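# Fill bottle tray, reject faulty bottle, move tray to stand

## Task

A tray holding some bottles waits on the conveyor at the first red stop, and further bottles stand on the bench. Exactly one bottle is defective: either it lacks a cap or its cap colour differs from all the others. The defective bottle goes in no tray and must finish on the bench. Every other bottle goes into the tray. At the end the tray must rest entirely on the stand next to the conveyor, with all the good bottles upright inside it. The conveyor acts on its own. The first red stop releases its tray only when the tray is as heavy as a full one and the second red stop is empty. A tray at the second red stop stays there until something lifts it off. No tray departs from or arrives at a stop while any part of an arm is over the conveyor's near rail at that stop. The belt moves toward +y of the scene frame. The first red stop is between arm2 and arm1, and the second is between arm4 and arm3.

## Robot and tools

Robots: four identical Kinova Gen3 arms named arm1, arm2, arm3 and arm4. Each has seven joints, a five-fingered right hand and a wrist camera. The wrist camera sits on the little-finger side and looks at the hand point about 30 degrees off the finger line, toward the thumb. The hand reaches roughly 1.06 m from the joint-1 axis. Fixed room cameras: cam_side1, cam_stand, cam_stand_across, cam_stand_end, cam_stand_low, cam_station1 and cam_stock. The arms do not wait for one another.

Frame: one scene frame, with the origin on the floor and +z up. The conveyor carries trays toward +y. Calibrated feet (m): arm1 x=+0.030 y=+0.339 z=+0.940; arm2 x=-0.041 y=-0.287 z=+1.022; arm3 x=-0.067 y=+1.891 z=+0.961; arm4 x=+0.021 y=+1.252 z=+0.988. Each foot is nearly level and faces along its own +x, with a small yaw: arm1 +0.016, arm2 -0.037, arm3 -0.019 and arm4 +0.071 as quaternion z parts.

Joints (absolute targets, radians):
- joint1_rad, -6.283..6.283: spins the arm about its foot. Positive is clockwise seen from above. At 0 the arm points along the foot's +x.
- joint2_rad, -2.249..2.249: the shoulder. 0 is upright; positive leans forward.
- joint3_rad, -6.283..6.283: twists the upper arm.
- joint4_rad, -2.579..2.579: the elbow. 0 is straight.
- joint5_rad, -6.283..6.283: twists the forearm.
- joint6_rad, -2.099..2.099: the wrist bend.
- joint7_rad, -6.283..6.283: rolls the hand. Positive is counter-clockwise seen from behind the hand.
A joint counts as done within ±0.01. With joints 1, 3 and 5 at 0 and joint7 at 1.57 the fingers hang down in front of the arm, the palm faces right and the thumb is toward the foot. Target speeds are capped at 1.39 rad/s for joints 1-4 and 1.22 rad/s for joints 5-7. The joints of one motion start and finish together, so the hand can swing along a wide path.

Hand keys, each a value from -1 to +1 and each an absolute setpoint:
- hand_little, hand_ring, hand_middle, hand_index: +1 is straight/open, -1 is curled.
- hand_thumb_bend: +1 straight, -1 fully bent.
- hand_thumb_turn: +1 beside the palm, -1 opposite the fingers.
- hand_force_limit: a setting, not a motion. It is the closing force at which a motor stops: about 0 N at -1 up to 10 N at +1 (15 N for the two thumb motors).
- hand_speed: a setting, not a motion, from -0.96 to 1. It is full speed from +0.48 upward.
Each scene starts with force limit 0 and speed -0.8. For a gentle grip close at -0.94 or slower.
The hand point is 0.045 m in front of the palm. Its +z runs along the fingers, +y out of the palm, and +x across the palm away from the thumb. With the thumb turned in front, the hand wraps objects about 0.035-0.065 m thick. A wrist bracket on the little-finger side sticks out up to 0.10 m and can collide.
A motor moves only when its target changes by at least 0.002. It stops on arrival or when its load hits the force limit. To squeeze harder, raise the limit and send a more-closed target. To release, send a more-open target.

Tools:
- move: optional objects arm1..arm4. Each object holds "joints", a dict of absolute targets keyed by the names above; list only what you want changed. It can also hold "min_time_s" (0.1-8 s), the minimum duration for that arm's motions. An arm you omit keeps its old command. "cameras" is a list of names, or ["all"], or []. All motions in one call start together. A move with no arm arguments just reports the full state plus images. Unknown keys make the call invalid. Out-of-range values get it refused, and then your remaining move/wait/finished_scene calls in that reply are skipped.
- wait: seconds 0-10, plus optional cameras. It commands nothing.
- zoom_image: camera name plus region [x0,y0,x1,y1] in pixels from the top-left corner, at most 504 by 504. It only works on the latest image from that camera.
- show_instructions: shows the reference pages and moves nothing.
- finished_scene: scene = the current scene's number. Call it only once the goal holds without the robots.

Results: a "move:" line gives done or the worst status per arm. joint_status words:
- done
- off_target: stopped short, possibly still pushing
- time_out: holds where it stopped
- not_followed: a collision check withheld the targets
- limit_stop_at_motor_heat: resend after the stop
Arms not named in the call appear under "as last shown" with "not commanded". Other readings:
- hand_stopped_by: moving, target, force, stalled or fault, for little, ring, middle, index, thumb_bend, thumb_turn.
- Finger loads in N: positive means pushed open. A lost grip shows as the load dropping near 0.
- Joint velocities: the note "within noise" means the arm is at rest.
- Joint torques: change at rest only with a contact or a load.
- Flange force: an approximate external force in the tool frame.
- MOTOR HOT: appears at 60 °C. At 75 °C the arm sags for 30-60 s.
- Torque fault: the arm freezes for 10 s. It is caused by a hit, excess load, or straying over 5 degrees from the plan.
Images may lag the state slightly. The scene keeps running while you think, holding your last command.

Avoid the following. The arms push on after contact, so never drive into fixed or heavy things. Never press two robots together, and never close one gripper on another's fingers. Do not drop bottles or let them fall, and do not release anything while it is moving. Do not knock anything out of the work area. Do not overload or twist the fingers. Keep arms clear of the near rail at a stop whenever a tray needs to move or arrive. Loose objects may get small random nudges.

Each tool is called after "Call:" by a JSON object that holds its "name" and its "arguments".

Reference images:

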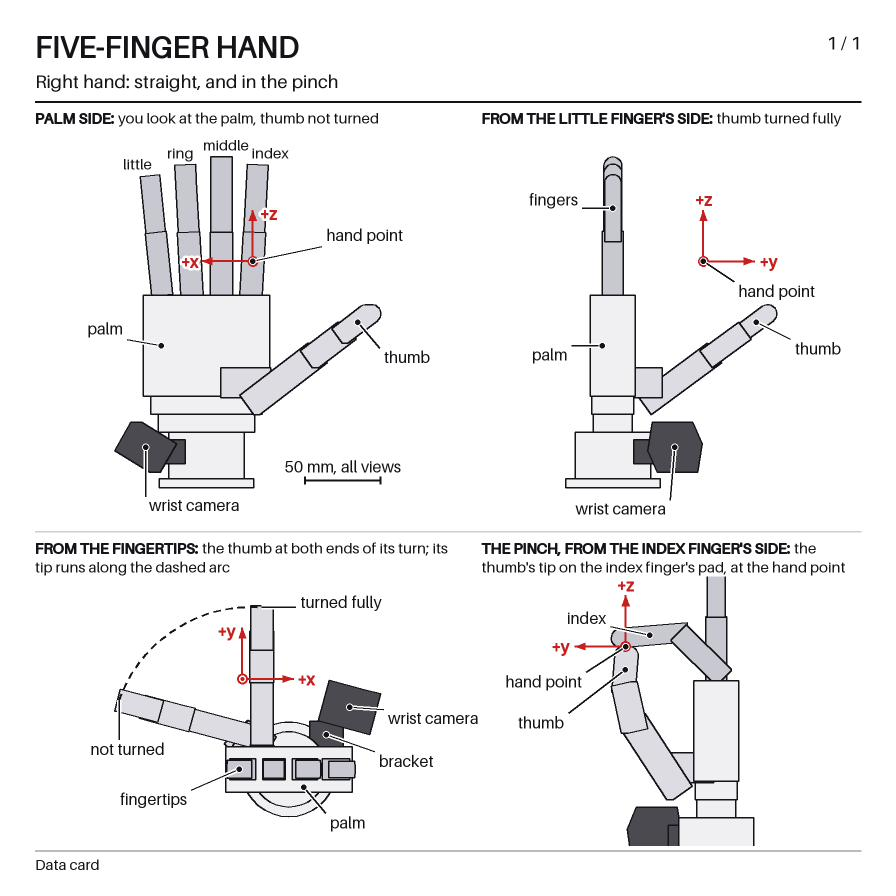

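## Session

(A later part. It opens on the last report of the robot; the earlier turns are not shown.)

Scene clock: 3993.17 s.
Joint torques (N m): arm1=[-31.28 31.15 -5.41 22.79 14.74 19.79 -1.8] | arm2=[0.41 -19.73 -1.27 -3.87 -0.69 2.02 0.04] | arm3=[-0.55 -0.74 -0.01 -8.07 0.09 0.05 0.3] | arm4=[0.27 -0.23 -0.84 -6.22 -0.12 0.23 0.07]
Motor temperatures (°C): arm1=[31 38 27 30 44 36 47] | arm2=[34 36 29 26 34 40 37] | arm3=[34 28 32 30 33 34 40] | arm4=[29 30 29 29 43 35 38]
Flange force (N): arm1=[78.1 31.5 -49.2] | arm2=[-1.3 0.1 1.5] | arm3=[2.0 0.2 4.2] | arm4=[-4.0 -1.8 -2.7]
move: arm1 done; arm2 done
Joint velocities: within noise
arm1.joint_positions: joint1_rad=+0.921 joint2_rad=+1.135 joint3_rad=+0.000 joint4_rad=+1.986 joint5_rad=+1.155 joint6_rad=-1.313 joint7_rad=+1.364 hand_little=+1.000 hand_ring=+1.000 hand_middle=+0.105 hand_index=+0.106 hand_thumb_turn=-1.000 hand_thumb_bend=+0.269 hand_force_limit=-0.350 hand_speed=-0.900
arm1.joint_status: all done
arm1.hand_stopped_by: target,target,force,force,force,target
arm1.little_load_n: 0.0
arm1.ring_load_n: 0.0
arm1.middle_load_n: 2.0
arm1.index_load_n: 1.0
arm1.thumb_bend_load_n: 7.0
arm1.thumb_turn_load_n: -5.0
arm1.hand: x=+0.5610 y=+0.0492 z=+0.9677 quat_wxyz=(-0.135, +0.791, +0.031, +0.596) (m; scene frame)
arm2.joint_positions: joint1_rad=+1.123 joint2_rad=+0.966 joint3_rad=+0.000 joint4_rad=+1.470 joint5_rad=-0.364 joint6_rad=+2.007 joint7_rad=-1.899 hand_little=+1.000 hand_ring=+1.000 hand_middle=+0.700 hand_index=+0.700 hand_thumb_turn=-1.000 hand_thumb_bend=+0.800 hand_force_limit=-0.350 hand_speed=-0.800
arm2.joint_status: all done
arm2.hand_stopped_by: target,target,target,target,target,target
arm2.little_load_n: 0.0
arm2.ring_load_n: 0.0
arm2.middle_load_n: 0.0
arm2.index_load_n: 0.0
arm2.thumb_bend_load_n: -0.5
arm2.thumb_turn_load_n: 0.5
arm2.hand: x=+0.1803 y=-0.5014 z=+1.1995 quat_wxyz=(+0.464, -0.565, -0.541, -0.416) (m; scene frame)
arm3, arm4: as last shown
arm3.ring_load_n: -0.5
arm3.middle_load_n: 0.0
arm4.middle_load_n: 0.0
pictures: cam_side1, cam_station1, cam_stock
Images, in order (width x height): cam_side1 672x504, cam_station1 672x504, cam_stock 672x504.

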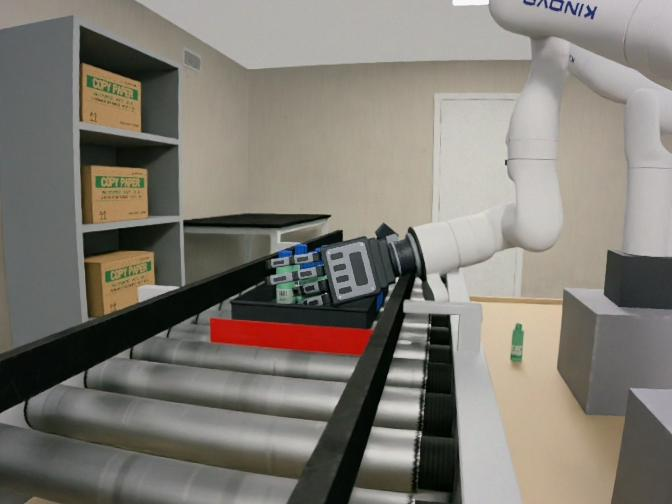

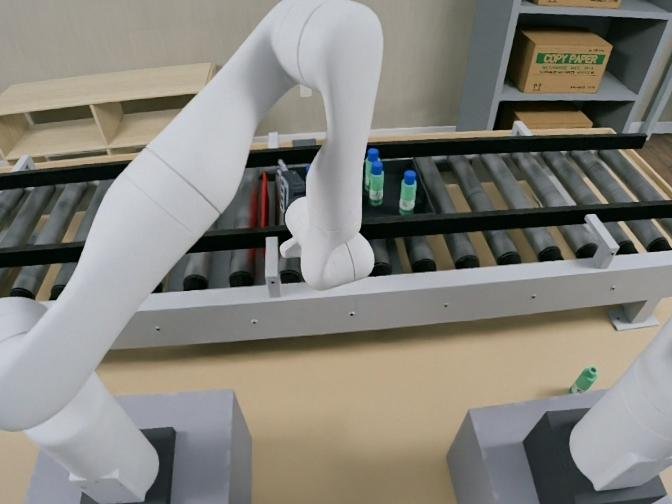

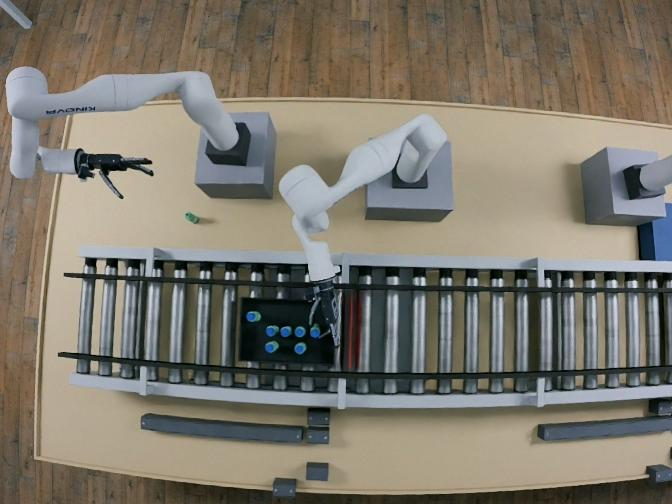

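Call:
{"name": "move", "arguments": {"arm1": {"joints": {"joint2_rad": 1.0995, "joint4_rad": 2.0001, "joint5_rad": 1.1605, "joint6_rad": -1.3042, "joint7_rad": 1.3441}, "min_time_s": 1.0}, "cameras": ["cam_side1", "cam_stock", "arm1_cam_wrist"]}}

Call:
{"name": "zoom_image", "arguments": {"camera": "cam_side1", "region": [240, 230, 400, 330]}}

Call:
{"name": "zoom_image", "arguments": {"camera": "cam_stock", "region": [260, 270, 360, 370]}}

Scene clock: 4040.40 s.
Joint torques (N m): arm1=[-2.99 -15.47 -3.7 -0.75 2.08 -1.67 0.28] | arm2=[0.4 -19.73 -1.27 -3.81 -0.68 2 0.04] | arm3=[-0.52 -0.74 -0.02 -8.06 0.09 0 0.3] | arm4=[0.31 -0.16 -0.7 -6.25 -0.05 0.21 0.17]
Motor temperatures (°C): arm1=[34 39 28 32 46 40 47] | arm2=[34 36 29 26 34 40 37] | arm3=[34 28 32 30 33 34 40] | arm4=[29 30 29 29 43 35 38]
Flange force (N): arm1=[5.2 0.4 -4.6] | arm2=[-1.3 0.2 1.2] | arm3=[2.1 0.2 4.0] | arm4=[-3.6 -1.1 -2.7]
move: arm1 done
Joint velocities: within noise
arm1.joint_positions: joint1_rad=+0.921 joint2_rad=+1.100 joint3_rad=+0.000 joint4_rad=+2.000 joint5_rad=+1.161 joint6_rad=-1.304 joint7_rad=+1.344 hand_little=+1.000 hand_ring=+1.000 hand_middle=+0.105 hand_index=+0.106 hand_thumb_turn=-1.000 hand_thumb_bend=+0.269 hand_force_limit=-0.350 hand_speed=-0.900
arm1.joint_status: all done
arm1.hand_stopped_by: target,target,force,force,force,target
arm1.little_load_n: 0.0
arm1.ring_load_n: 0.0
arm1.middle_load_n: 3.5
arm1.index_load_n: 3.5
arm1.thumb_bend_load_n: 5.5
arm1.thumb_turn_load_n: -1.5
arm1.hand: x=+0.5611 y=+0.0492 z=+0.9813 quat_wxyz=(-0.135, +0.791, +0.031, +0.596) (m; scene frame)
arm2, arm3, arm4: as last shown
arm2.thumb_bend_load_n: 0.0
arm3.ring_load_n: 0.0
arm3.thumb_turn_load_n: 0.5
pictures: arm1_cam_wrist, cam_side1, cam_stock
Images, in order (width x height): arm1_cam_wrist 672x504, cam_side1 672x504, cam_stock 672x504.

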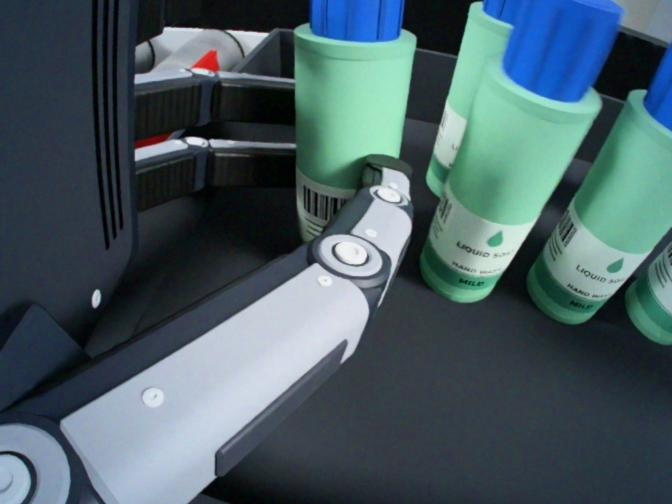

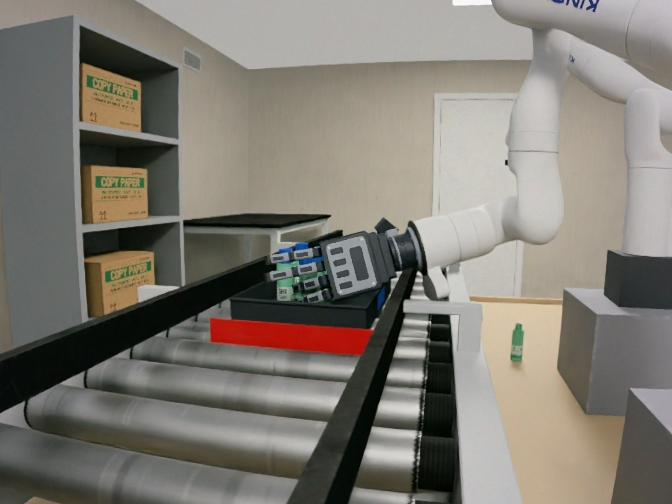

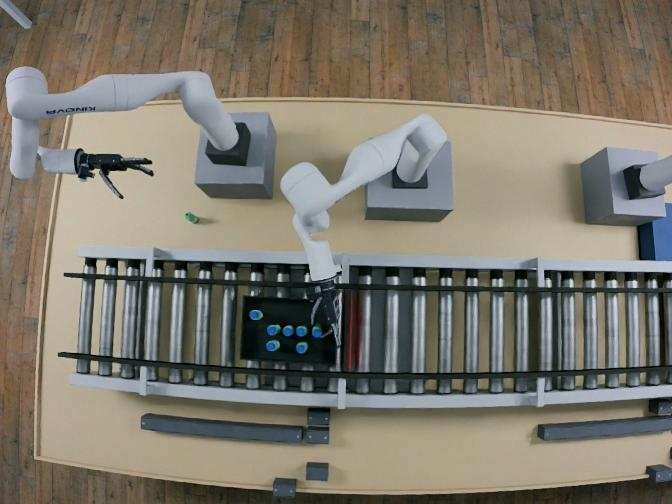

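Scaled by 3.150 from the camera's 672x504 image, which has a finer 960x720 frame.

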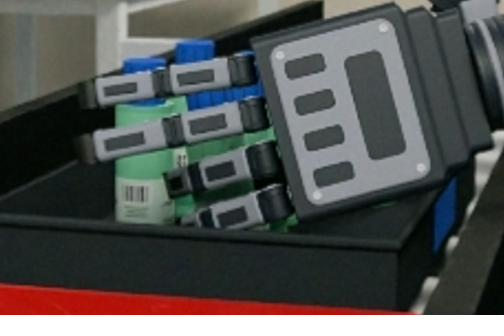

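Scaled by 5.040 from the camera's 672x504 image, which has a finer 960x720 frame.

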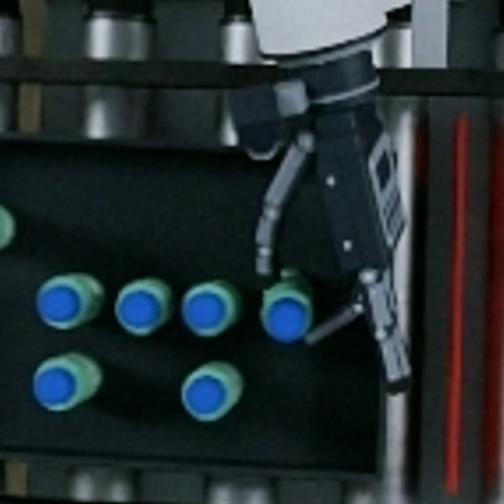

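Call:
{"name": "move", "arguments": {"arm1": {"joints": {"joint2_rad": 1.05, "joint4_rad": 2.02, "joint5_rad": 1.174, "joint6_rad": -1.29, "joint7_rad": 1.307}, "min_time_s": 1.2}, "cameras": []}}

Call:
{"name": "move", "arguments": {"arm1": {"joints": {"joint1_rad": 0.9738, "joint2_rad": 1.0637, "joint4_rad": 2.0078, "joint5_rad": 1.2211, "joint6_rad": -1.2966, "joint7_rad": 1.3161}, "min_time_s": 1.2}, "cameras": ["cam_side1", "cam_stock", "arm1_cam_wrist"]}}

Call:
{"name": "zoom_image", "arguments": {"camera": "cam_side1", "region": [240, 230, 400, 330]}}

Call:
{"name": "zoom_image", "arguments": {"camera": "cam_stock", "region": [260, 270, 360, 370]}}

Scene clock: 4087.60 s.
Joint torques (N m): arm1=[0.14 -17.76 -2.19 -3.08 0.46 -2.26 0.49] | arm2=[0.39 -19.72 -1.3 -3.84 -0.65 2.01 0.04] | arm3=[-0.49 -0.7 0.01 -8.11 0.11 0.05 0.32] | arm4=[0.36 -0.22 -0.74 -6.27 -0.14 0.21 0.09]
Motor temperatures (°C): arm1=[33 38 28 32 45 38 47] | arm2=[34 36 29 26 34 40 37] | arm3=[34 28 32 30 33 34 40] | arm4=[29 30 29 29 43 35 38]
Flange force (N): arm1=[1.6 -4.4 -1.7] | arm2=[-1.2 0.2 1.3] | arm3=[2.2 0.4 4.4] | arm4=[-3.8 -1.5 -2.6]
move: arm1 done
Joint velocities: within noise
arm1.joint_positions: joint1_rad=+0.921 joint2_rad=+1.050 joint3_rad=+0.000 joint4_rad=+2.020 joint5_rad=+1.174 joint6_rad=-1.290 joint7_rad=+1.307 hand_little=+1.000 hand_ring=+1.000 hand_middle=+0.105 hand_index=+0.106 hand_thumb_turn=-1.000 hand_thumb_bend=+0.269 hand_force_limit=-0.350 hand_speed=-0.900
arm1.joint_status: all done
arm1.hand_stopped_by: target,target,force,force,force,target
arm1.little_load_n: 0.0
arm1.ring_load_n: 0.0
arm1.middle_load_n: 4.0
arm1.index_load_n: 4.0
arm1.thumb_bend_load_n: 5.5
arm1.thumb_turn_load_n: -1.5
arm1.hand: x=+0.5601 y=+0.0517 z=+0.9989 quat_wxyz=(-0.139, +0.792, +0.030, +0.594) (m; scene frame)
arm2, arm3, arm4: as last shown
arm3.thumb_turn_load_n: 0.0
arm4.thumb_turn_load_n: 0.5
pictures: none
No camera images: "cameras" was empty.

Scene clock: 4089.10 s.
Joint torques (N m): arm1=[0.07 -17.67 -2.31 -3 0.43 -2.32 0.45] | arm2=[0.39 -19.8 -1.27 -3.84 -0.67 1.99 0.06] | arm3=[-0.51 -0.72 -0.07 -8.06 0.09 0.02 0.34] | arm4=[0.35 -0.11 -0.76 -6.21 -0.11 0.23 0.06]
Motor temperatures (°C): arm1=[33 38 28 32 45 38 47] | arm2=[34 36 29 26 34 40 37] | arm3=[34 28 32 30 33 34 40] | arm4=[29 30 29 29 43 35 38]
Flange force (N): arm1=[2.0 -4.5 -1.8] | arm2=[-1.4 0.2 1.2] | arm3=[2.1 0.2 4.1] | arm4=[-3.7 -1.7 -2.7]
move: arm1 done
Joint velocities: within noise
arm1.joint_positions: joint1_rad=+0.974 joint2_rad=+1.064 joint3_rad=+0.000 joint4_rad=+2.008 joint5_rad=+1.221 joint6_rad=-1.297 joint7_rad=+1.316 hand_little=+1.000 hand_ring=+1.000 hand_middle=+0.105 hand_index=+0.106 hand_thumb_turn=-1.000 hand_thumb_bend=+0.269 hand_force_limit=-0.350 hand_speed=-0.900
arm1.joint_status: all done
arm1.hand_stopped_by: target,target,force,force,force,target
arm1.little_load_n: 0.0
arm1.ring_load_n: 0.0
arm1.middle_load_n: 3.5
arm1.index_load_n: 4.0
arm1.thumb_bend_load_n: 5.5
arm1.thumb_turn_load_n: -1.5
arm1.hand: x=+0.5451 y=+0.0363 z=+0.9953 quat_wxyz=(-0.135, +0.791, +0.031, +0.596) (m; scene frame)
arm2, arm3, arm4: as last shown
arm4.thumb_turn_load_n: 0.0
pictures: arm1_cam_wrist, cam_side1, cam_stock
Images, in order (width x height): arm1_cam_wrist 672x504, cam_side1 672x504, cam_stock 672x504.

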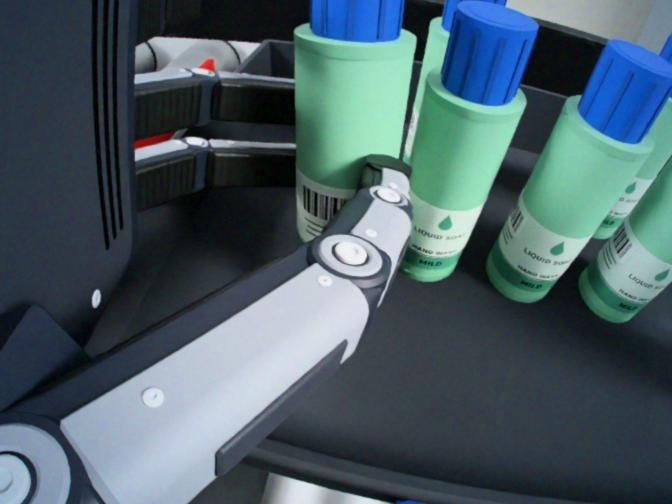

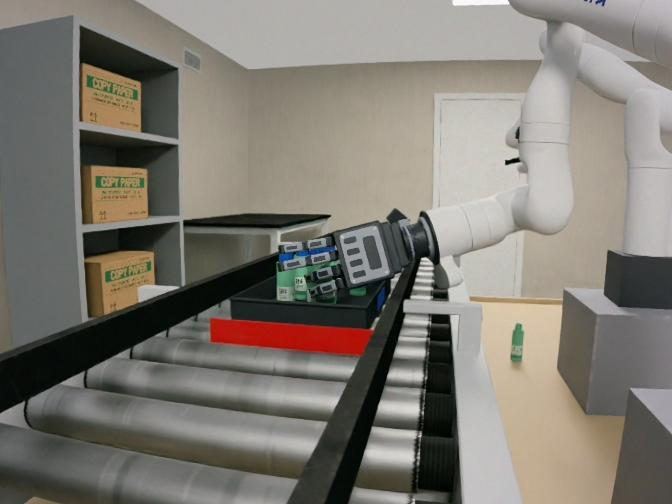

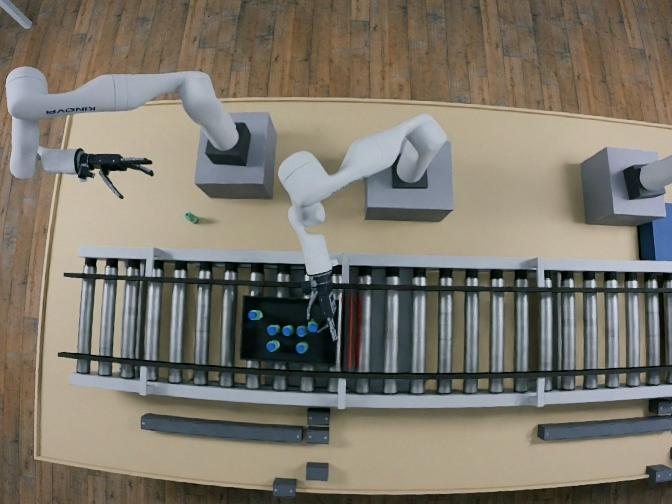

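Scaled by 3.150 from the camera's 672x504 image, which has a finer 960x720 frame.

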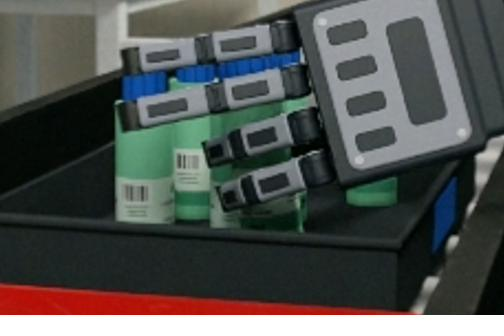

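Scaled by 5.040 from the camera's 672x504 image, which has a finer 960x720 frame.

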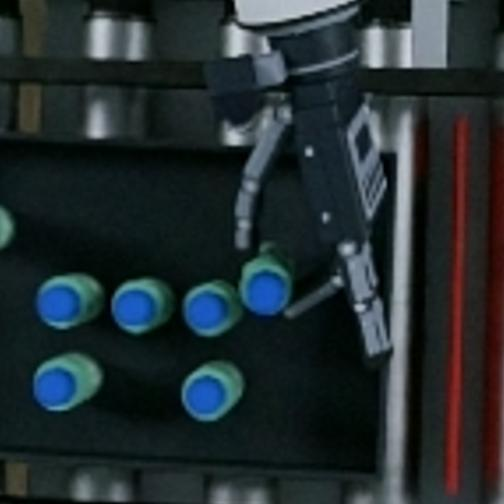

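Call:
{"name": "move", "arguments": {"arm1": {"joints": {"joint1_rad": 0.9714, "joint2_rad": 1.0624, "joint4_rad": 2.0339, "joint5_rad": 1.2147, "joint6_rad": -1.3051, "joint7_rad": 1.3402}, "min_time_s": 1.0}, "cameras": []}}

Call:
{"name": "move", "arguments": {"arm1": {"joints": {"joint1_rad": 0.9714, "joint2_rad": 1.1204, "joint4_rad": 2.0116, "joint5_rad": 1.2055, "joint6_rad": -1.3173, "joint7_rad": 1.3749}, "min_time_s": 1.5}, "cameras": ["cam_side1", "cam_stock", "arm1_cam_wrist"]}}

Call:
{"name": "zoom_image", "arguments": {"camera": "cam_side1", "region": [240, 230, 400, 330]}}

Call:
{"name": "zoom_image", "arguments": {"camera": "cam_stock", "region": [260, 270, 360, 370]}}

Scene clock: 4142.07 s.
Joint torques (N m): arm1=[0.09 -17.53 -2.28 -2.82 0.55 -2.29 0.51] | arm2=[0.42 -19.72 -1.32 -3.84 -0.66 2 0.02] | arm3=[-0.53 -0.68 -0.03 -8.15 0.13 0.04 0.28] | arm4=[0.28 -0.13 -0.8 -6.17 -0.08 0.18 0.11]
Motor temperatures (°C): arm1=[32 37 28 31 44 38 47] | arm2=[34 36 29 26 34 40 37] | arm3=[34 28 32 30 33 34 40] | arm4=[29 30 29 29 43 35 38]
Flange force (N): arm1=[1.9 -4.5 -1.5] | arm2=[-1.2 0.2 1.3] | arm3=[2.2 0.1 4.6] | arm4=[-3.7 -1.6 -3.0]
move: arm1 done
Joint velocities: within noise
arm1.joint_positions: joint1_rad=+0.971 joint2_rad=+1.062 joint3_rad=+0.000 joint4_rad=+2.034 joint5_rad=+1.215 joint6_rad=-1.305 joint7_rad=+1.340 hand_little=+1.000 hand_ring=+1.000 hand_middle=+0.105 hand_index=+0.106 hand_thumb_turn=-1.000 hand_thumb_bend=+0.269 hand_force_limit=-0.350 hand_speed=-0.900
arm1.joint_status: all done
arm1.hand_stopped_by: target,target,force,force,force,target
arm1.little_load_n: 0.0
arm1.ring_load_n: 0.0
arm1.middle_load_n: 4.0
arm1.index_load_n: 4.0
arm1.thumb_bend_load_n: 5.5
arm1.thumb_turn_load_n: -1.5
arm1.hand: x=+0.5410 y=+0.0440 z=+0.9953 quat_wxyz=(-0.136, +0.791, +0.032, +0.596) (m; scene frame)
arm2: as last shown
arm2.thumb_turn_load_n: 0.0
arm3.joint_positions: joint1_rad=+0.362 joint2_rad=-0.324 joint3_rad=-0.101 joint4_rad=+1.473 joint5_rad=-0.008 joint6_rad=+2.069 joint7_rad=-1.880 hand_little=+1.000 hand_ring=+1.000 hand_middle=+1.000 hand_index=+1.000 hand_thumb_turn=+1.000 hand_thumb_bend=+1.000 hand_force_limit=+0.000 hand_speed=-0.800
arm3.joint_status: not commanded
arm3.hand_stopped_by: target,target,target,target,target,target
arm3.little_load_n: 0.0
arm3.ring_load_n: 0.0
arm3.middle_load_n: 0.0
arm3.index_load_n: 0.0
arm3.thumb_bend_load_n: 0.0
arm3.thumb_turn_load_n: 0.0
arm3.hand: x=+0.1108 y=+1.8705 z=+1.4476 quat_wxyz=(+0.039, -0.300, -0.953, +0.013) (m; scene frame)
arm4.joint_positions: joint1_rad=+0.421 joint2_rad=-0.440 joint3_rad=-0.080 joint4_rad=+1.467 joint5_rad=+0.009 joint6_rad=+2.000 joint7_rad=-1.939 hand_little=+1.000 hand_ring=+1.000 hand_middle=+1.000 hand_index=+1.000 hand_thumb_turn=+1.000 hand_thumb_bend=+1.000 hand_force_limit=+0.000 hand_speed=-0.800
arm4.joint_status: not commanded
arm4.hand_stopped_by: target,target,target,target,target,target
arm4.little_load_n: 0.0
arm4.ring_load_n: 0.0
arm4.middle_load_n: 0.0
arm4.index_load_n: 0.0
arm4.thumb_bend_load_n: 0.0
arm4.thumb_turn_load_n: 0.0
arm4.hand: x=+0.2044 y=+1.2330 z=+1.4982 quat_wxyz=(-0.051, -0.285, -0.957, +0.011) (m; scene frame)
pictures: none
No camera images: "cameras" was empty.

Scene clock: 4143.87 s.
Joint torques (N m): arm1=[2.55 52.31 25.65 4.53 -2.12 31.84 0.7] | arm2=[0.4 -19.73 -1.33 -3.82 -0.68 1.98 0.06] | arm3=[-0.46 -0.69 -0.02 -8.07 0.11 0.07 0.27] | arm4=[0.32 -0.15 -0.78 -6.21 -0.13 0.18 0.04]
Motor temperatures (°C): arm1=[32 37 28 31 44 38 47] | arm2=[34 36 29 26 34 40 37] | arm3=[34 28 32 30 33 34 40] | arm4=[29 30 29 29 43 35 38]
Flange force (N): arm1=[149.4 -46.3 -47.0] | arm2=[-1.3 0.2 1.2] | arm3=[2.1 0.1 4.4] | arm4=[-3.8 -1.8 -2.9]
move: arm1 done
TORQUE WARNING: arm1's joint6_rad reached its warning level (29.4 N m). A warning alone does not stop the arm.
Joint velocities: within noise
arm1.joint_positions: joint1_rad=+0.971 joint2_rad=+1.119 joint3_rad=+0.000 joint4_rad=+2.012 joint5_rad=+1.206 joint6_rad=-1.318 joint7_rad=+1.375 hand_little=+1.000 hand_ring=+1.000 hand_middle=+0.105 hand_index=+0.106 hand_thumb_turn=-1.000 hand_thumb_bend=+0.269 hand_force_limit=-0.350 hand_speed=-0.900
arm1.joint_status: all done
arm1.hand_stopped_by: target,target,force,force,force,target
arm1.little_load_n: 0.0
arm1.ring_load_n: 0.0
arm1.middle_load_n: 4.0
arm1.index_load_n: 4.0
arm1.thumb_bend_load_n: 5.5
arm1.thumb_turn_load_n: -1.5
arm1.hand: x=+0.5412 y=+0.0434 z=+0.9743 quat_wxyz=(-0.135, +0.791, +0.032, +0.596) (m; scene frame)
arm2, arm3, arm4: as last shown
pictures: arm1_cam_wrist, cam_side1, cam_stock
Images, in order (width x height): arm1_cam_wrist 672x504, cam_side1 672x504, cam_stock 672x504.

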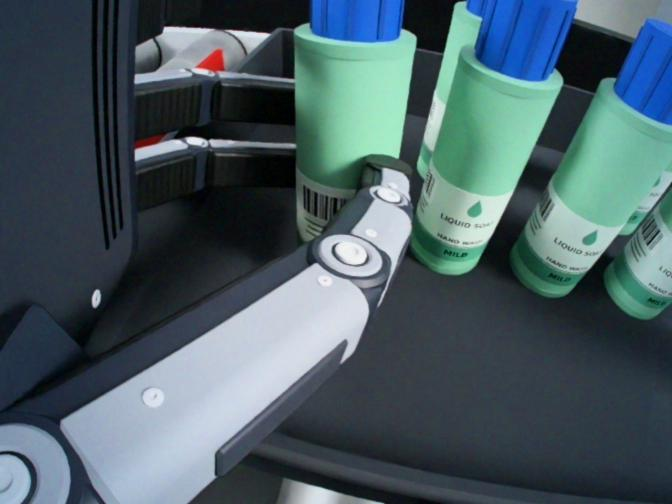

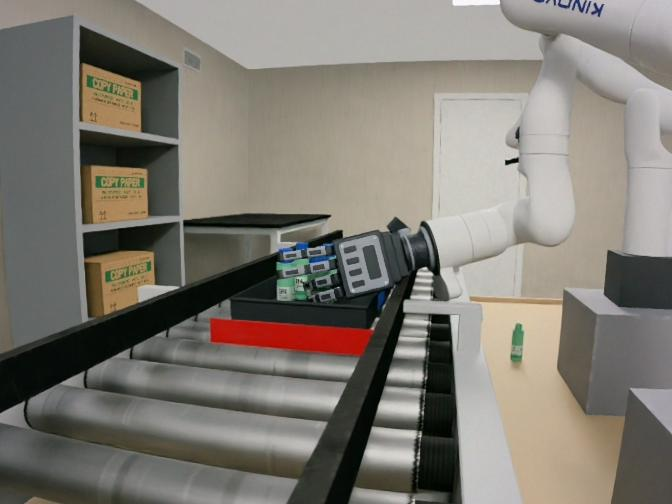

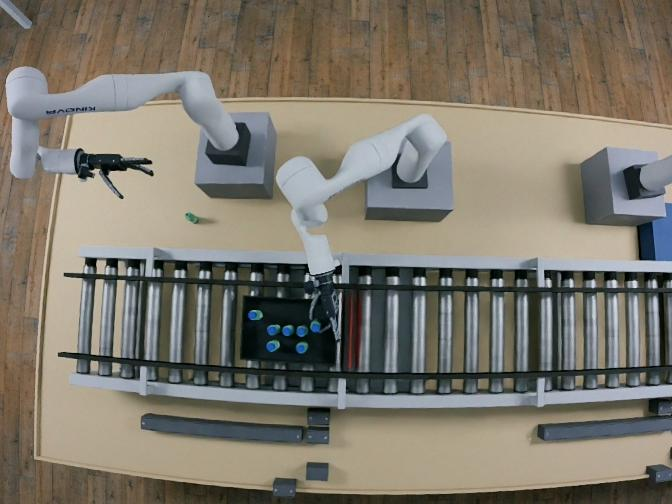

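Scaled by 3.150 from the camera's 672x504 image, which has a finer 960x720 frame.

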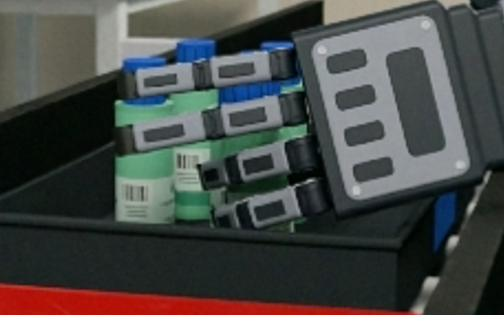

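Scaled by 5.040 from the camera's 672x504 image, which has a finer 960x720 frame.

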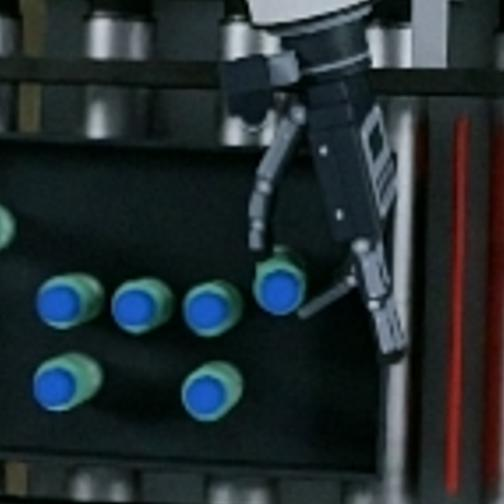

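Call:
{"name": "move", "arguments": {"arm1": {"joints": {"joint1_rad": 0.9714, "joint2_rad": 1.0624, "joint4_rad": 2.0339, "joint5_rad": 1.2147, "joint6_rad": -1.3051, "joint7_rad": 1.3402}, "min_time_s": 1.0}, "cameras": []}}

Call:
{"name": "move", "arguments": {"arm1": {"joints": {"joint1_rad": 0.9361, "joint2_rad": 1.0264, "joint4_rad": 2.0124, "joint5_rad": 1.1969, "joint6_rad": -1.2348, "joint7_rad": 1.2789}, "min_time_s": 1.2}, "cameras": []}}

Call:
{"name": "move", "arguments": {"arm1": {"joints": {"joint1_rad": 0.9361, "joint2_rad": 1.0839, "joint4_rad": 1.993, "joint5_rad": 1.1849, "joint6_rad": -1.2492, "joint7_rad": 1.3162}, "min_time_s": 1.5}, "cameras": ["cam_side1", "cam_stock", "arm1_cam_wrist"]}}

Call:
{"name": "zoom_image", "arguments": {"camera": "cam_side1", "region": [240, 230, 400, 330]}}

Call:
{"name": "zoom_image", "arguments": {"camera": "cam_stock", "region": [260, 270, 360, 370]}}

Scene clock: 4234.87 s.
Joint torques (N m): arm1=[0.09 -17.53 -2.22 -2.83 0.46 -2.28 0.5] | arm2=[0.41 -19.75 -1.34 -3.81 -0.63 1.99 0.07] | arm3=[-0.45 -0.71 -0.02 -8.09 0.11 -0.04 0.32] | arm4=[0.32 -0.12 -0.72 -6.26 -0.08 0.27 0.13]
Motor temperatures (°C): arm1=[32 50 32 31 44 49 47] | arm2=[34 36 29 26 34 40 37] | arm3=[34 28 32 30 33 34 40] | arm4=[29 30 29 29 42 35 38]
Flange force (N): arm1=[1.9 -4.4 -1.7] | arm2=[-1.3 0.3 1.1] | arm3=[2.2 0.3 4.0] | arm4=[-3.6 -1.3 -2.4]
move: arm1 done
TORQUE WARNING: arm1's joint6_rad reached its warning level (29.4 N m). A warning alone does not stop the arm.
Joint velocities: within noise
arm1.joint_positions: joint1_rad=+0.971 joint2_rad=+1.062 joint3_rad=+0.000 joint4_rad=+2.034 joint5_rad=+1.215 joint6_rad=-1.305 joint7_rad=+1.340 hand_little=+1.000 hand_ring=+1.000 hand_middle=+0.105 hand_index=+0.106 hand_thumb_turn=-1.000 hand_thumb_bend=+0.269 hand_force_limit=-0.350 hand_speed=-0.900
arm1.joint_status: all done
arm1.hand_stopped_by: target,target,force,force,force,target
arm1.little_load_n: 0.0
arm1.ring_load_n: 0.0
arm1.middle_load_n: 4.0
arm1.index_load_n: 3.5
arm1.thumb_bend_load_n: 5.0
arm1.thumb_turn_load_n: -1.0
arm1.hand: x=+0.5410 y=+0.0440 z=+0.9953 quat_wxyz=(-0.136, +0.791, +0.032, +0.596) (m; scene frame)
arm2, arm3, arm4: as last shown
arm2.thumb_turn_load_n: 0.5
arm4.little_load_n: -0.5
pictures: none
No camera images: "cameras" was empty.

Scene clock: 4236.37 s.
Joint torques (N m): arm1=[0.1 -17.75 -2.12 -3.29 0.4 -2.26 0.49] | arm2=[0.42 -19.74 -1.34 -3.86 -0.65 2 0.06] | arm3=[-0.46 -0.76 0 -8.19 0.09 0.03 0.32] | arm4=[0.25 -0.13 -0.73 -6.21 -0.13 0.16 0.13]
Motor temperatures (°C): arm1=[32 50 32 31 44 49 47] | arm2=[34 36 29 26 34 40 37] | arm3=[34 28 32 30 33 34 40] | arm4=[29 30 29 29 42 35 38]
Flange force (N): arm1=[1.4 -4.5 -1.7] | arm2=[-1.2 0.2 1.4] | arm3=[2.1 0.3 4.6] | arm4=[-3.6 -1.4 -2.9]
move: arm1 done
Joint velocities: within noise
arm1.joint_positions: joint1_rad=+0.936 joint2_rad=+1.026 joint3_rad=+0.000 joint4_rad=+2.012 joint5_rad=+1.197 joint6_rad=-1.235 joint7_rad=+1.279 hand_little=+1.000 hand_ring=+1.000 hand_middle=+0.105 hand_index=+0.106 hand_thumb_turn=-1.000 hand_thumb_bend=+0.269 hand_force_limit=-0.350 hand_speed=-0.900
arm1.joint_status: all done
arm1.hand_stopped_by: target,target,force,force,force,target
arm1.little_load_n: 0.0
arm1.ring_load_n: 0.0
arm1.middle_load_n: 4.0
arm1.index_load_n: 3.5
arm1.thumb_bend_load_n: 5.0
arm1.thumb_turn_load_n: -1.0
arm1.hand: x=+0.5529 y=+0.0412 z=+0.9953 quat_wxyz=(-0.132, +0.805, +0.029, +0.578) (m; scene frame)
arm2, arm3, arm4: as last shown
arm2.little_load_n: -0.5
arm3.index_load_n: -0.5
arm4.little_load_n: 0.0
pictures: none
No camera images: "cameras" was empty.

Scene clock: 4238.17 s.
Joint torques (N m): arm1=[-1.44 -12.18 -1.21 -1.14 1 0.61 -0.1] | arm2=[0.45 -19.8 -1.3 -3.85 -0.66 1.99 0.03] | arm3=[-0.51 -0.7 -0.08 -8.11 0.1 0.04 0.29] | arm4=[0.19 -0.2 -0.81 -6.26 -0.09 0.19 0.04]
Motor temperatures (°C): arm1=[32 50 32 31 44 49 47] | arm2=[34 36 29 26 34 40 37] | arm3=[34 28 32 30 33 34 40] | arm4=[29 30 29 29 42 35 38]
Flange force (N): arm1=[10.6 -5.5 -7.6] | arm2=[-1.4 0.3 1.3] | arm3=[2.1 0.0 4.4] | arm4=[-3.8 -1.7 -2.7]
move: arm1 done
Joint velocities: within noise
arm1.joint_positions: joint1_rad=+0.936 joint2_rad=+1.084 joint3_rad=+0.000 joint4_rad=+1.993 joint5_rad=+1.185 joint6_rad=-1.249 joint7_rad=+1.316 hand_little=+1.000 hand_ring=+1.000 hand_middle=+0.105 hand_index=+0.106 hand_thumb_turn=-1.000 hand_thumb_bend=+0.269 hand_force_limit=-0.350 hand_speed=-0.900
arm1.joint_status: all done
arm1.hand_stopped_by: target,target,force,force,force,target
arm1.little_load_n: 0.0
arm1.ring_load_n: 0.0
arm1.middle_load_n: 4.0
arm1.index_load_n: 0.5
arm1.thumb_bend_load_n: 5.5
arm1.thumb_turn_load_n: -5.0
arm1.hand: x=+0.5528 y=+0.0411 z=+0.9733 quat_wxyz=(-0.132, +0.805, +0.029, +0.578) (m; scene frame)
arm2.joint_positions: joint1_rad=+1.123 joint2_rad=+0.966 joint3_rad=+0.000 joint4_rad=+1.470 joint5_rad=-0.364 joint6_rad=+2.007 joint7_rad=-1.899 hand_little=+1.000 hand_ring=+1.000 hand_middle=+0.700 hand_index=+0.700 hand_thumb_turn=-1.000 hand_thumb_bend=+0.800 hand_force_limit=-0.350 hand_speed=-0.800
arm2.joint_status: not commanded
arm2.hand_stopped_by: target,target,target,target,target,target
arm2.little_load_n: 0.0
arm2.ring_load_n: 0.0
arm2.middle_load_n: 0.0
arm2.index_load_n: 0.0
arm2.thumb_bend_load_n: 0.0
arm2.thumb_turn_load_n: 0.5
arm2.hand: x=+0.1803 y=-0.5014 z=+1.1995 quat_wxyz=(+0.464, -0.565, -0.541, -0.416) (m; scene frame)
arm3, arm4: as last shown
arm3.index_load_n: 0.0
arm4.thumb_bend_load_n: -0.5
pictures: arm1_cam_wrist, cam_side1, cam_stock
Images, in order (width x height): arm1_cam_wrist 672x504, cam_side1 672x504, cam_stock 672x504.

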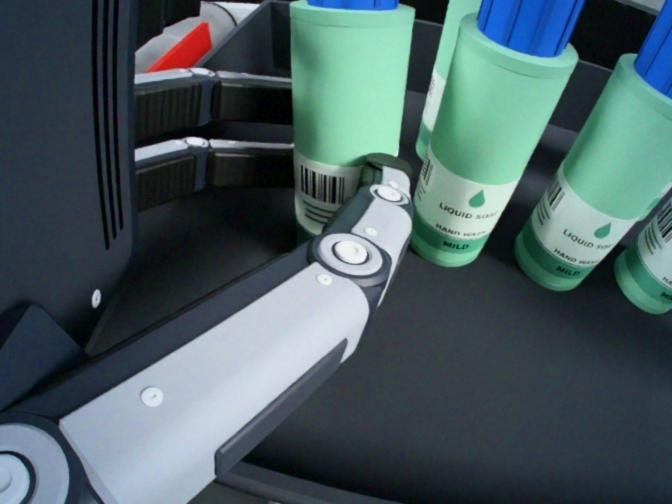

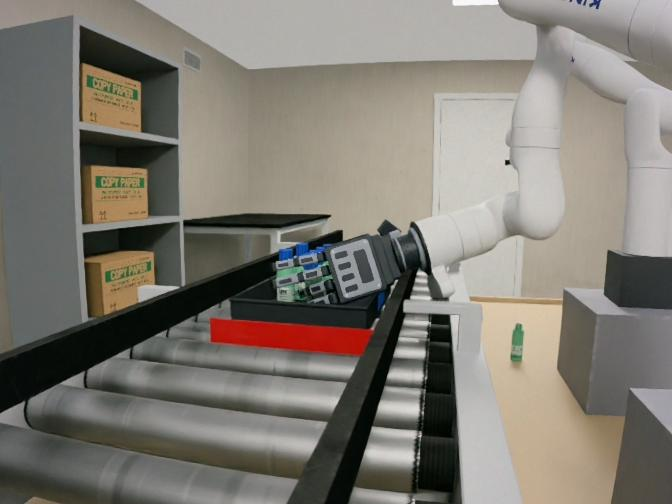

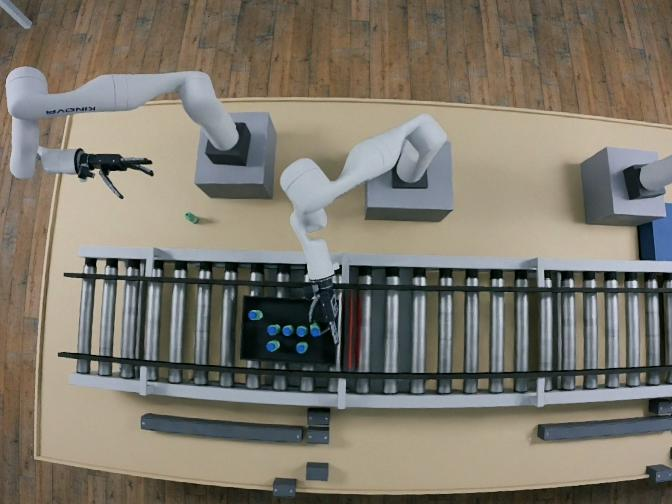

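Scaled by 3.150 from the camera's 672x504 image, which has a finer 960x720 frame.

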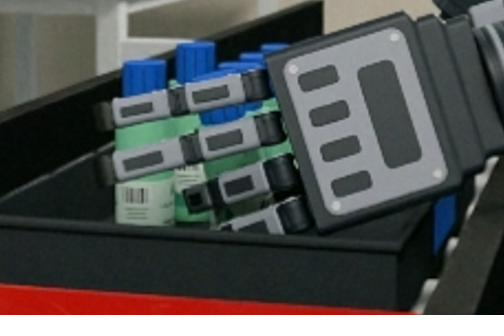

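Scaled by 5.040 from the camera's 672x504 image, which has a finer 960x720 frame.

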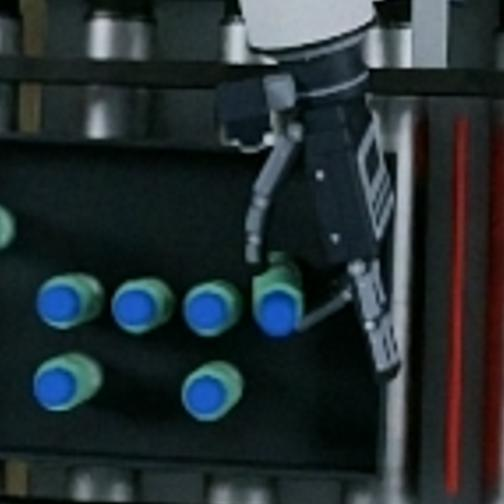

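Call:
{"name": "move", "arguments": {"arm1": {"joints": {"hand_index": 0.25, "hand_middle": 0.22, "hand_thumb_bend": 0.36, "hand_speed": -0.9}}, "cameras": ["cam_side1", "cam_stock", "arm1_cam_wrist"]}}

Call:
{"name": "zoom_image", "arguments": {"camera": "cam_stock", "region": [260, 270, 360, 370]}}

Scene clock: 4251.13 s.
Joint torques (N m): arm1=[-0.64 -13.78 -0.93 -1.34 1.04 -0.04 0.48] | arm2=[0.47 -19.74 -1.38 -3.81 -0.65 1.99 0.04] | arm3=[-0.53 -0.78 -0.02 -8.07 0.09 0.04 0.31] | arm4=[0.33 -0.18 -0.71 -6.25 -0.11 0.19 0.14]
Motor temperatures (°C): arm1=[32 49 31 31 44 47 47] | arm2=[34 36 29 26 34 40 37] | arm3=[34 28 32 30 33 34 40] | arm4=[29 30 29 29 42 35 38]
Flange force (N): arm1=[9.1 -4.1 -4.2] | arm2=[-1.3 0.3 1.2] | arm3=[2.0 0.3 4.1] | arm4=[-3.6 -1.3 -2.7]
move: arm1 done
Joint velocities: within noise
arm1.joint_positions: joint1_rad=+0.936 joint2_rad=+1.084 joint3_rad=+0.000 joint4_rad=+1.993 joint5_rad=+1.185 joint6_rad=-1.249 joint7_rad=+1.316 hand_little=+1.000 hand_ring=+1.000 hand_middle=+0.220 hand_index=+0.250 hand_thumb_turn=-1.000 hand_thumb_bend=+0.360 hand_force_limit=-0.350 hand_speed=-0.900
arm1.joint_status: all done
arm1.hand_stopped_by: target,target,target,target,target,target
arm1.little_load_n: 0.0
arm1.ring_load_n: 0.0
arm1.middle_load_n: 0.0
arm1.index_load_n: 0.0
arm1.thumb_bend_load_n: 0.0
arm1.thumb_turn_load_n: 0.5
arm1.hand: x=+0.5528 y=+0.0412 z=+0.9733 quat_wxyz=(-0.132, +0.805, +0.029, +0.578) (m; scene frame)
arm2, arm3, arm4: as last shown
arm2.thumb_turn_load_n: 0.0
arm4.thumb_bend_load_n: 0.0
pictures: arm1_cam_wrist, cam_side1, cam_stock
Images, in order (width x height): arm1_cam_wrist 672x504, cam_side1 672x504, cam_stock 672x504.

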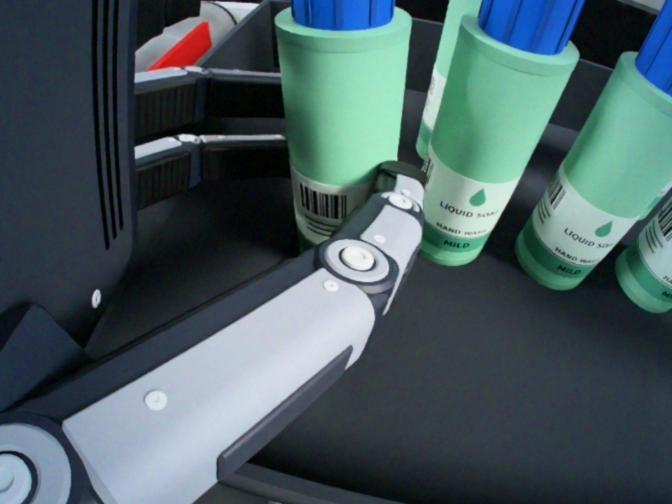

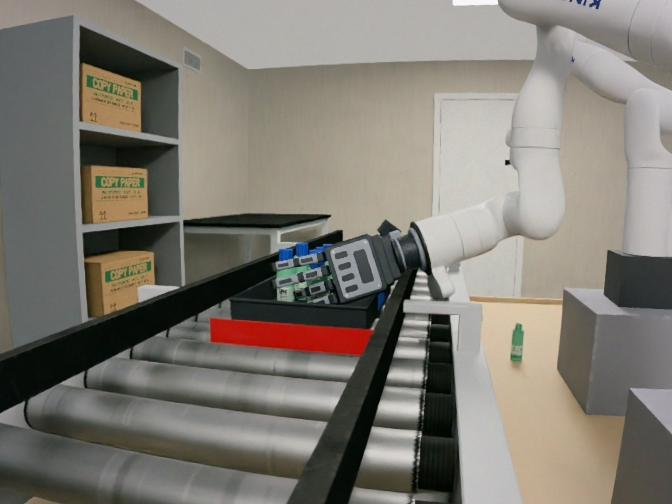

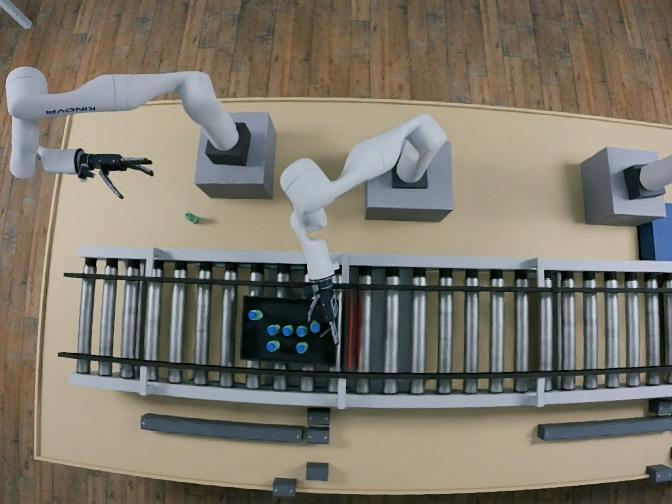

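Scaled by 5.040 from the camera's 672x504 image, which has a finer 960x720 frame.

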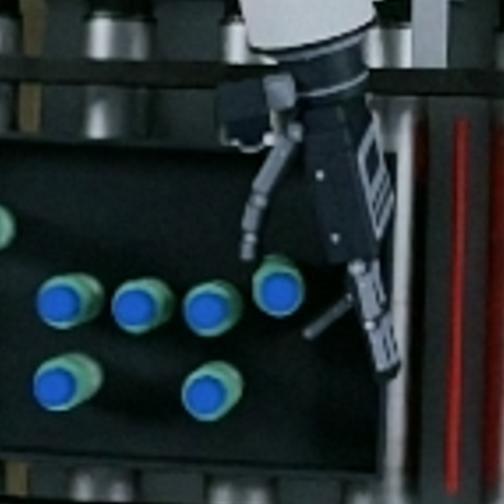

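Call:
{"name": "move", "arguments": {"arm1": {"joints": {"hand_index": 0.5, "hand_middle": 0.5, "hand_thumb_bend": 0.6, "hand_speed": -0.88}}, "cameras": ["cam_stock"]}}

Call:
{"name": "zoom_image", "arguments": {"camera": "cam_stock", "region": [260, 270, 360, 370]}}

Call:
{"name": "move", "arguments": {"arm1": {"joints": {"joint1_rad": 0.9361, "joint2_rad": 1.0264, "joint4_rad": 2.0124, "joint5_rad": 1.1969, "joint6_rad": -1.2348, "joint7_rad": 1.2789}, "min_time_s": 2.0}, "cameras": ["cam_stock"]}}

Call:
{"name": "zoom_image", "arguments": {"camera": "cam_stock", "region": [260, 270, 360, 370]}}

Scene clock: 4283.67 s.
Joint torques (N m): arm1=[-0.51 -13.73 -0.86 -1.39 0.99 -0.02 0.52] | arm2=[0.36 -19.74 -1.28 -3.82 -0.66 2 0.06] | arm3=[-0.52 -0.72 -0.01 -8.01 0.1 0.03 0.31] | arm4=[0.33 -0.13 -0.75 -6.24 -0.16 0.22 0.14]
Motor temperatures (°C): arm1=[31 46 31 31 44 44 47] | arm2=[34 36 29 26 34 40 37] | arm3=[34 28 32 30 33 34 40] | arm4=[29 30 29 29 42 35 38]
Flange force (N): arm1=[9.4 -4.2 -4.2] | arm2=[-1.3 0.2 1.2] | arm3=[2.1 0.3 4.0] | arm4=[-3.7 -1.5 -2.6]
move: arm1 done
Joint velocities: within noise
arm1.joint_positions: joint1_rad=+0.936 joint2_rad=+1.084 joint3_rad=+0.000 joint4_rad=+1.993 joint5_rad=+1.185 joint6_rad=-1.249 joint7_rad=+1.316 hand_little=+1.000 hand_ring=+1.000 hand_middle=+0.500 hand_index=+0.500 hand_thumb_turn=-1.000 hand_thumb_bend=+0.600 hand_force_limit=-0.350 hand_speed=-0.880
arm1.joint_status: all done
arm1.hand_stopped_by: target,target,target,target,target,target
arm1.little_load_n: 0.0
arm1.ring_load_n: 0.0
arm1.middle_load_n: 0.0
arm1.index_load_n: 0.0
arm1.thumb_bend_load_n: 0.0
arm1.thumb_turn_load_n: 0.0
arm1.hand: x=+0.5528 y=+0.0412 z=+0.9733 quat_wxyz=(-0.132, +0.805, +0.029, +0.578) (m; scene frame)
arm2, arm3, arm4: as last shown
arm2.thumb_turn_load_n: 0.5
arm4.index_load_n: 0.5
pictures: cam_stock
Images, in order (width x height): cam_stock 672x504.

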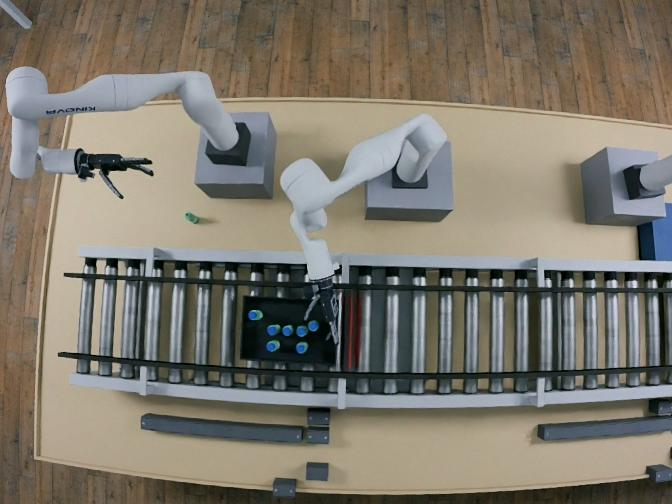

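Scaled by 5.040 from the camera's 672x504 image, which has a finer 960x720 frame.

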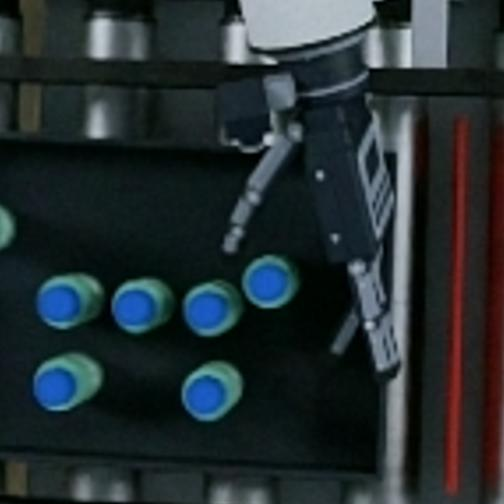

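Scene clock: 4285.97 s.
Joint torques (N m): arm1=[0.17 -17.23 -2.1 -3.2 0.44 -2.05 0.49] | arm2=[0.4 -19.78 -1.3 -3.83 -0.66 1.99 0.08] | arm3=[-0.48 -0.69 -0.15 -8.02 0.09 0.07 0.28] | arm4=[0.39 -0.12 -0.67 -6.23 -0.09 0.21 0.2]
Motor temperatures (°C): arm1=[31 46 30 31 44 44 47] | arm2=[34 36 29 26 34 40 37] | arm3=[34 28 32 30 33 34 40] | arm4=[29 30 29 29 42 35 38]
Flange force (N): arm1=[2.5 -4.8 -2.0] | arm2=[-1.3 0.3 1.2] | arm3=[2.0 -0.3 4.1] | arm4=[-3.5 -1.0 -2.7]
move: arm1 done
Joint velocities: within noise
arm1.joint_positions: joint1_rad=+0.936 joint2_rad=+1.026 joint3_rad=+0.000 joint4_rad=+2.012 joint5_rad=+1.197 joint6_rad=-1.235 joint7_rad=+1.279 hand_little=+1.000 hand_ring=+1.000 hand_middle=+0.500 hand_index=+0.500 hand_thumb_turn=-1.000 hand_thumb_bend=+0.600 hand_force_limit=-0.350 hand_speed=-0.880
arm1.joint_status: all done
arm1.hand_stopped_by: target,target,target,target,target,target
arm1.little_load_n: 0.0
arm1.ring_load_n: 0.0
arm1.middle_load_n: 0.0
arm1.index_load_n: 0.0
arm1.thumb_bend_load_n: 0.0
arm1.thumb_turn_load_n: 0.0
arm1.hand: x=+0.5529 y=+0.0412 z=+0.9953 quat_wxyz=(-0.132, +0.805, +0.029, +0.578) (m; scene frame)
arm2, arm3, arm4: as last shown
arm2.thumb_turn_load_n: 0.0
arm4.index_load_n: 0.0
pictures: cam_stock
Images, in order (width x height): cam_stock 672x504.

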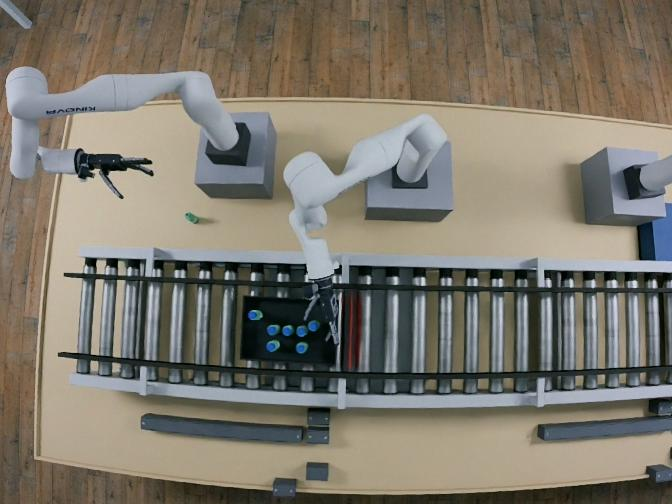

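Scaled by 5.040 from the camera's 672x504 image, which has a finer 960x720 frame.

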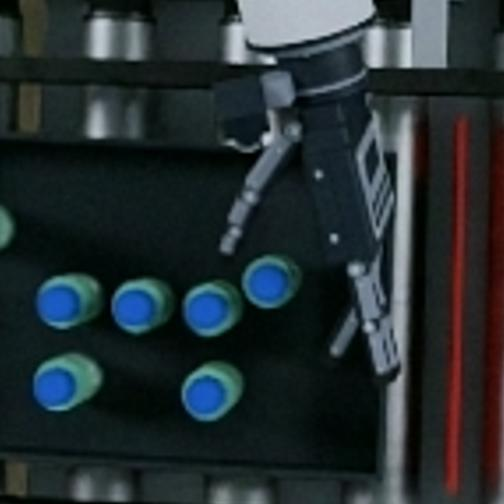

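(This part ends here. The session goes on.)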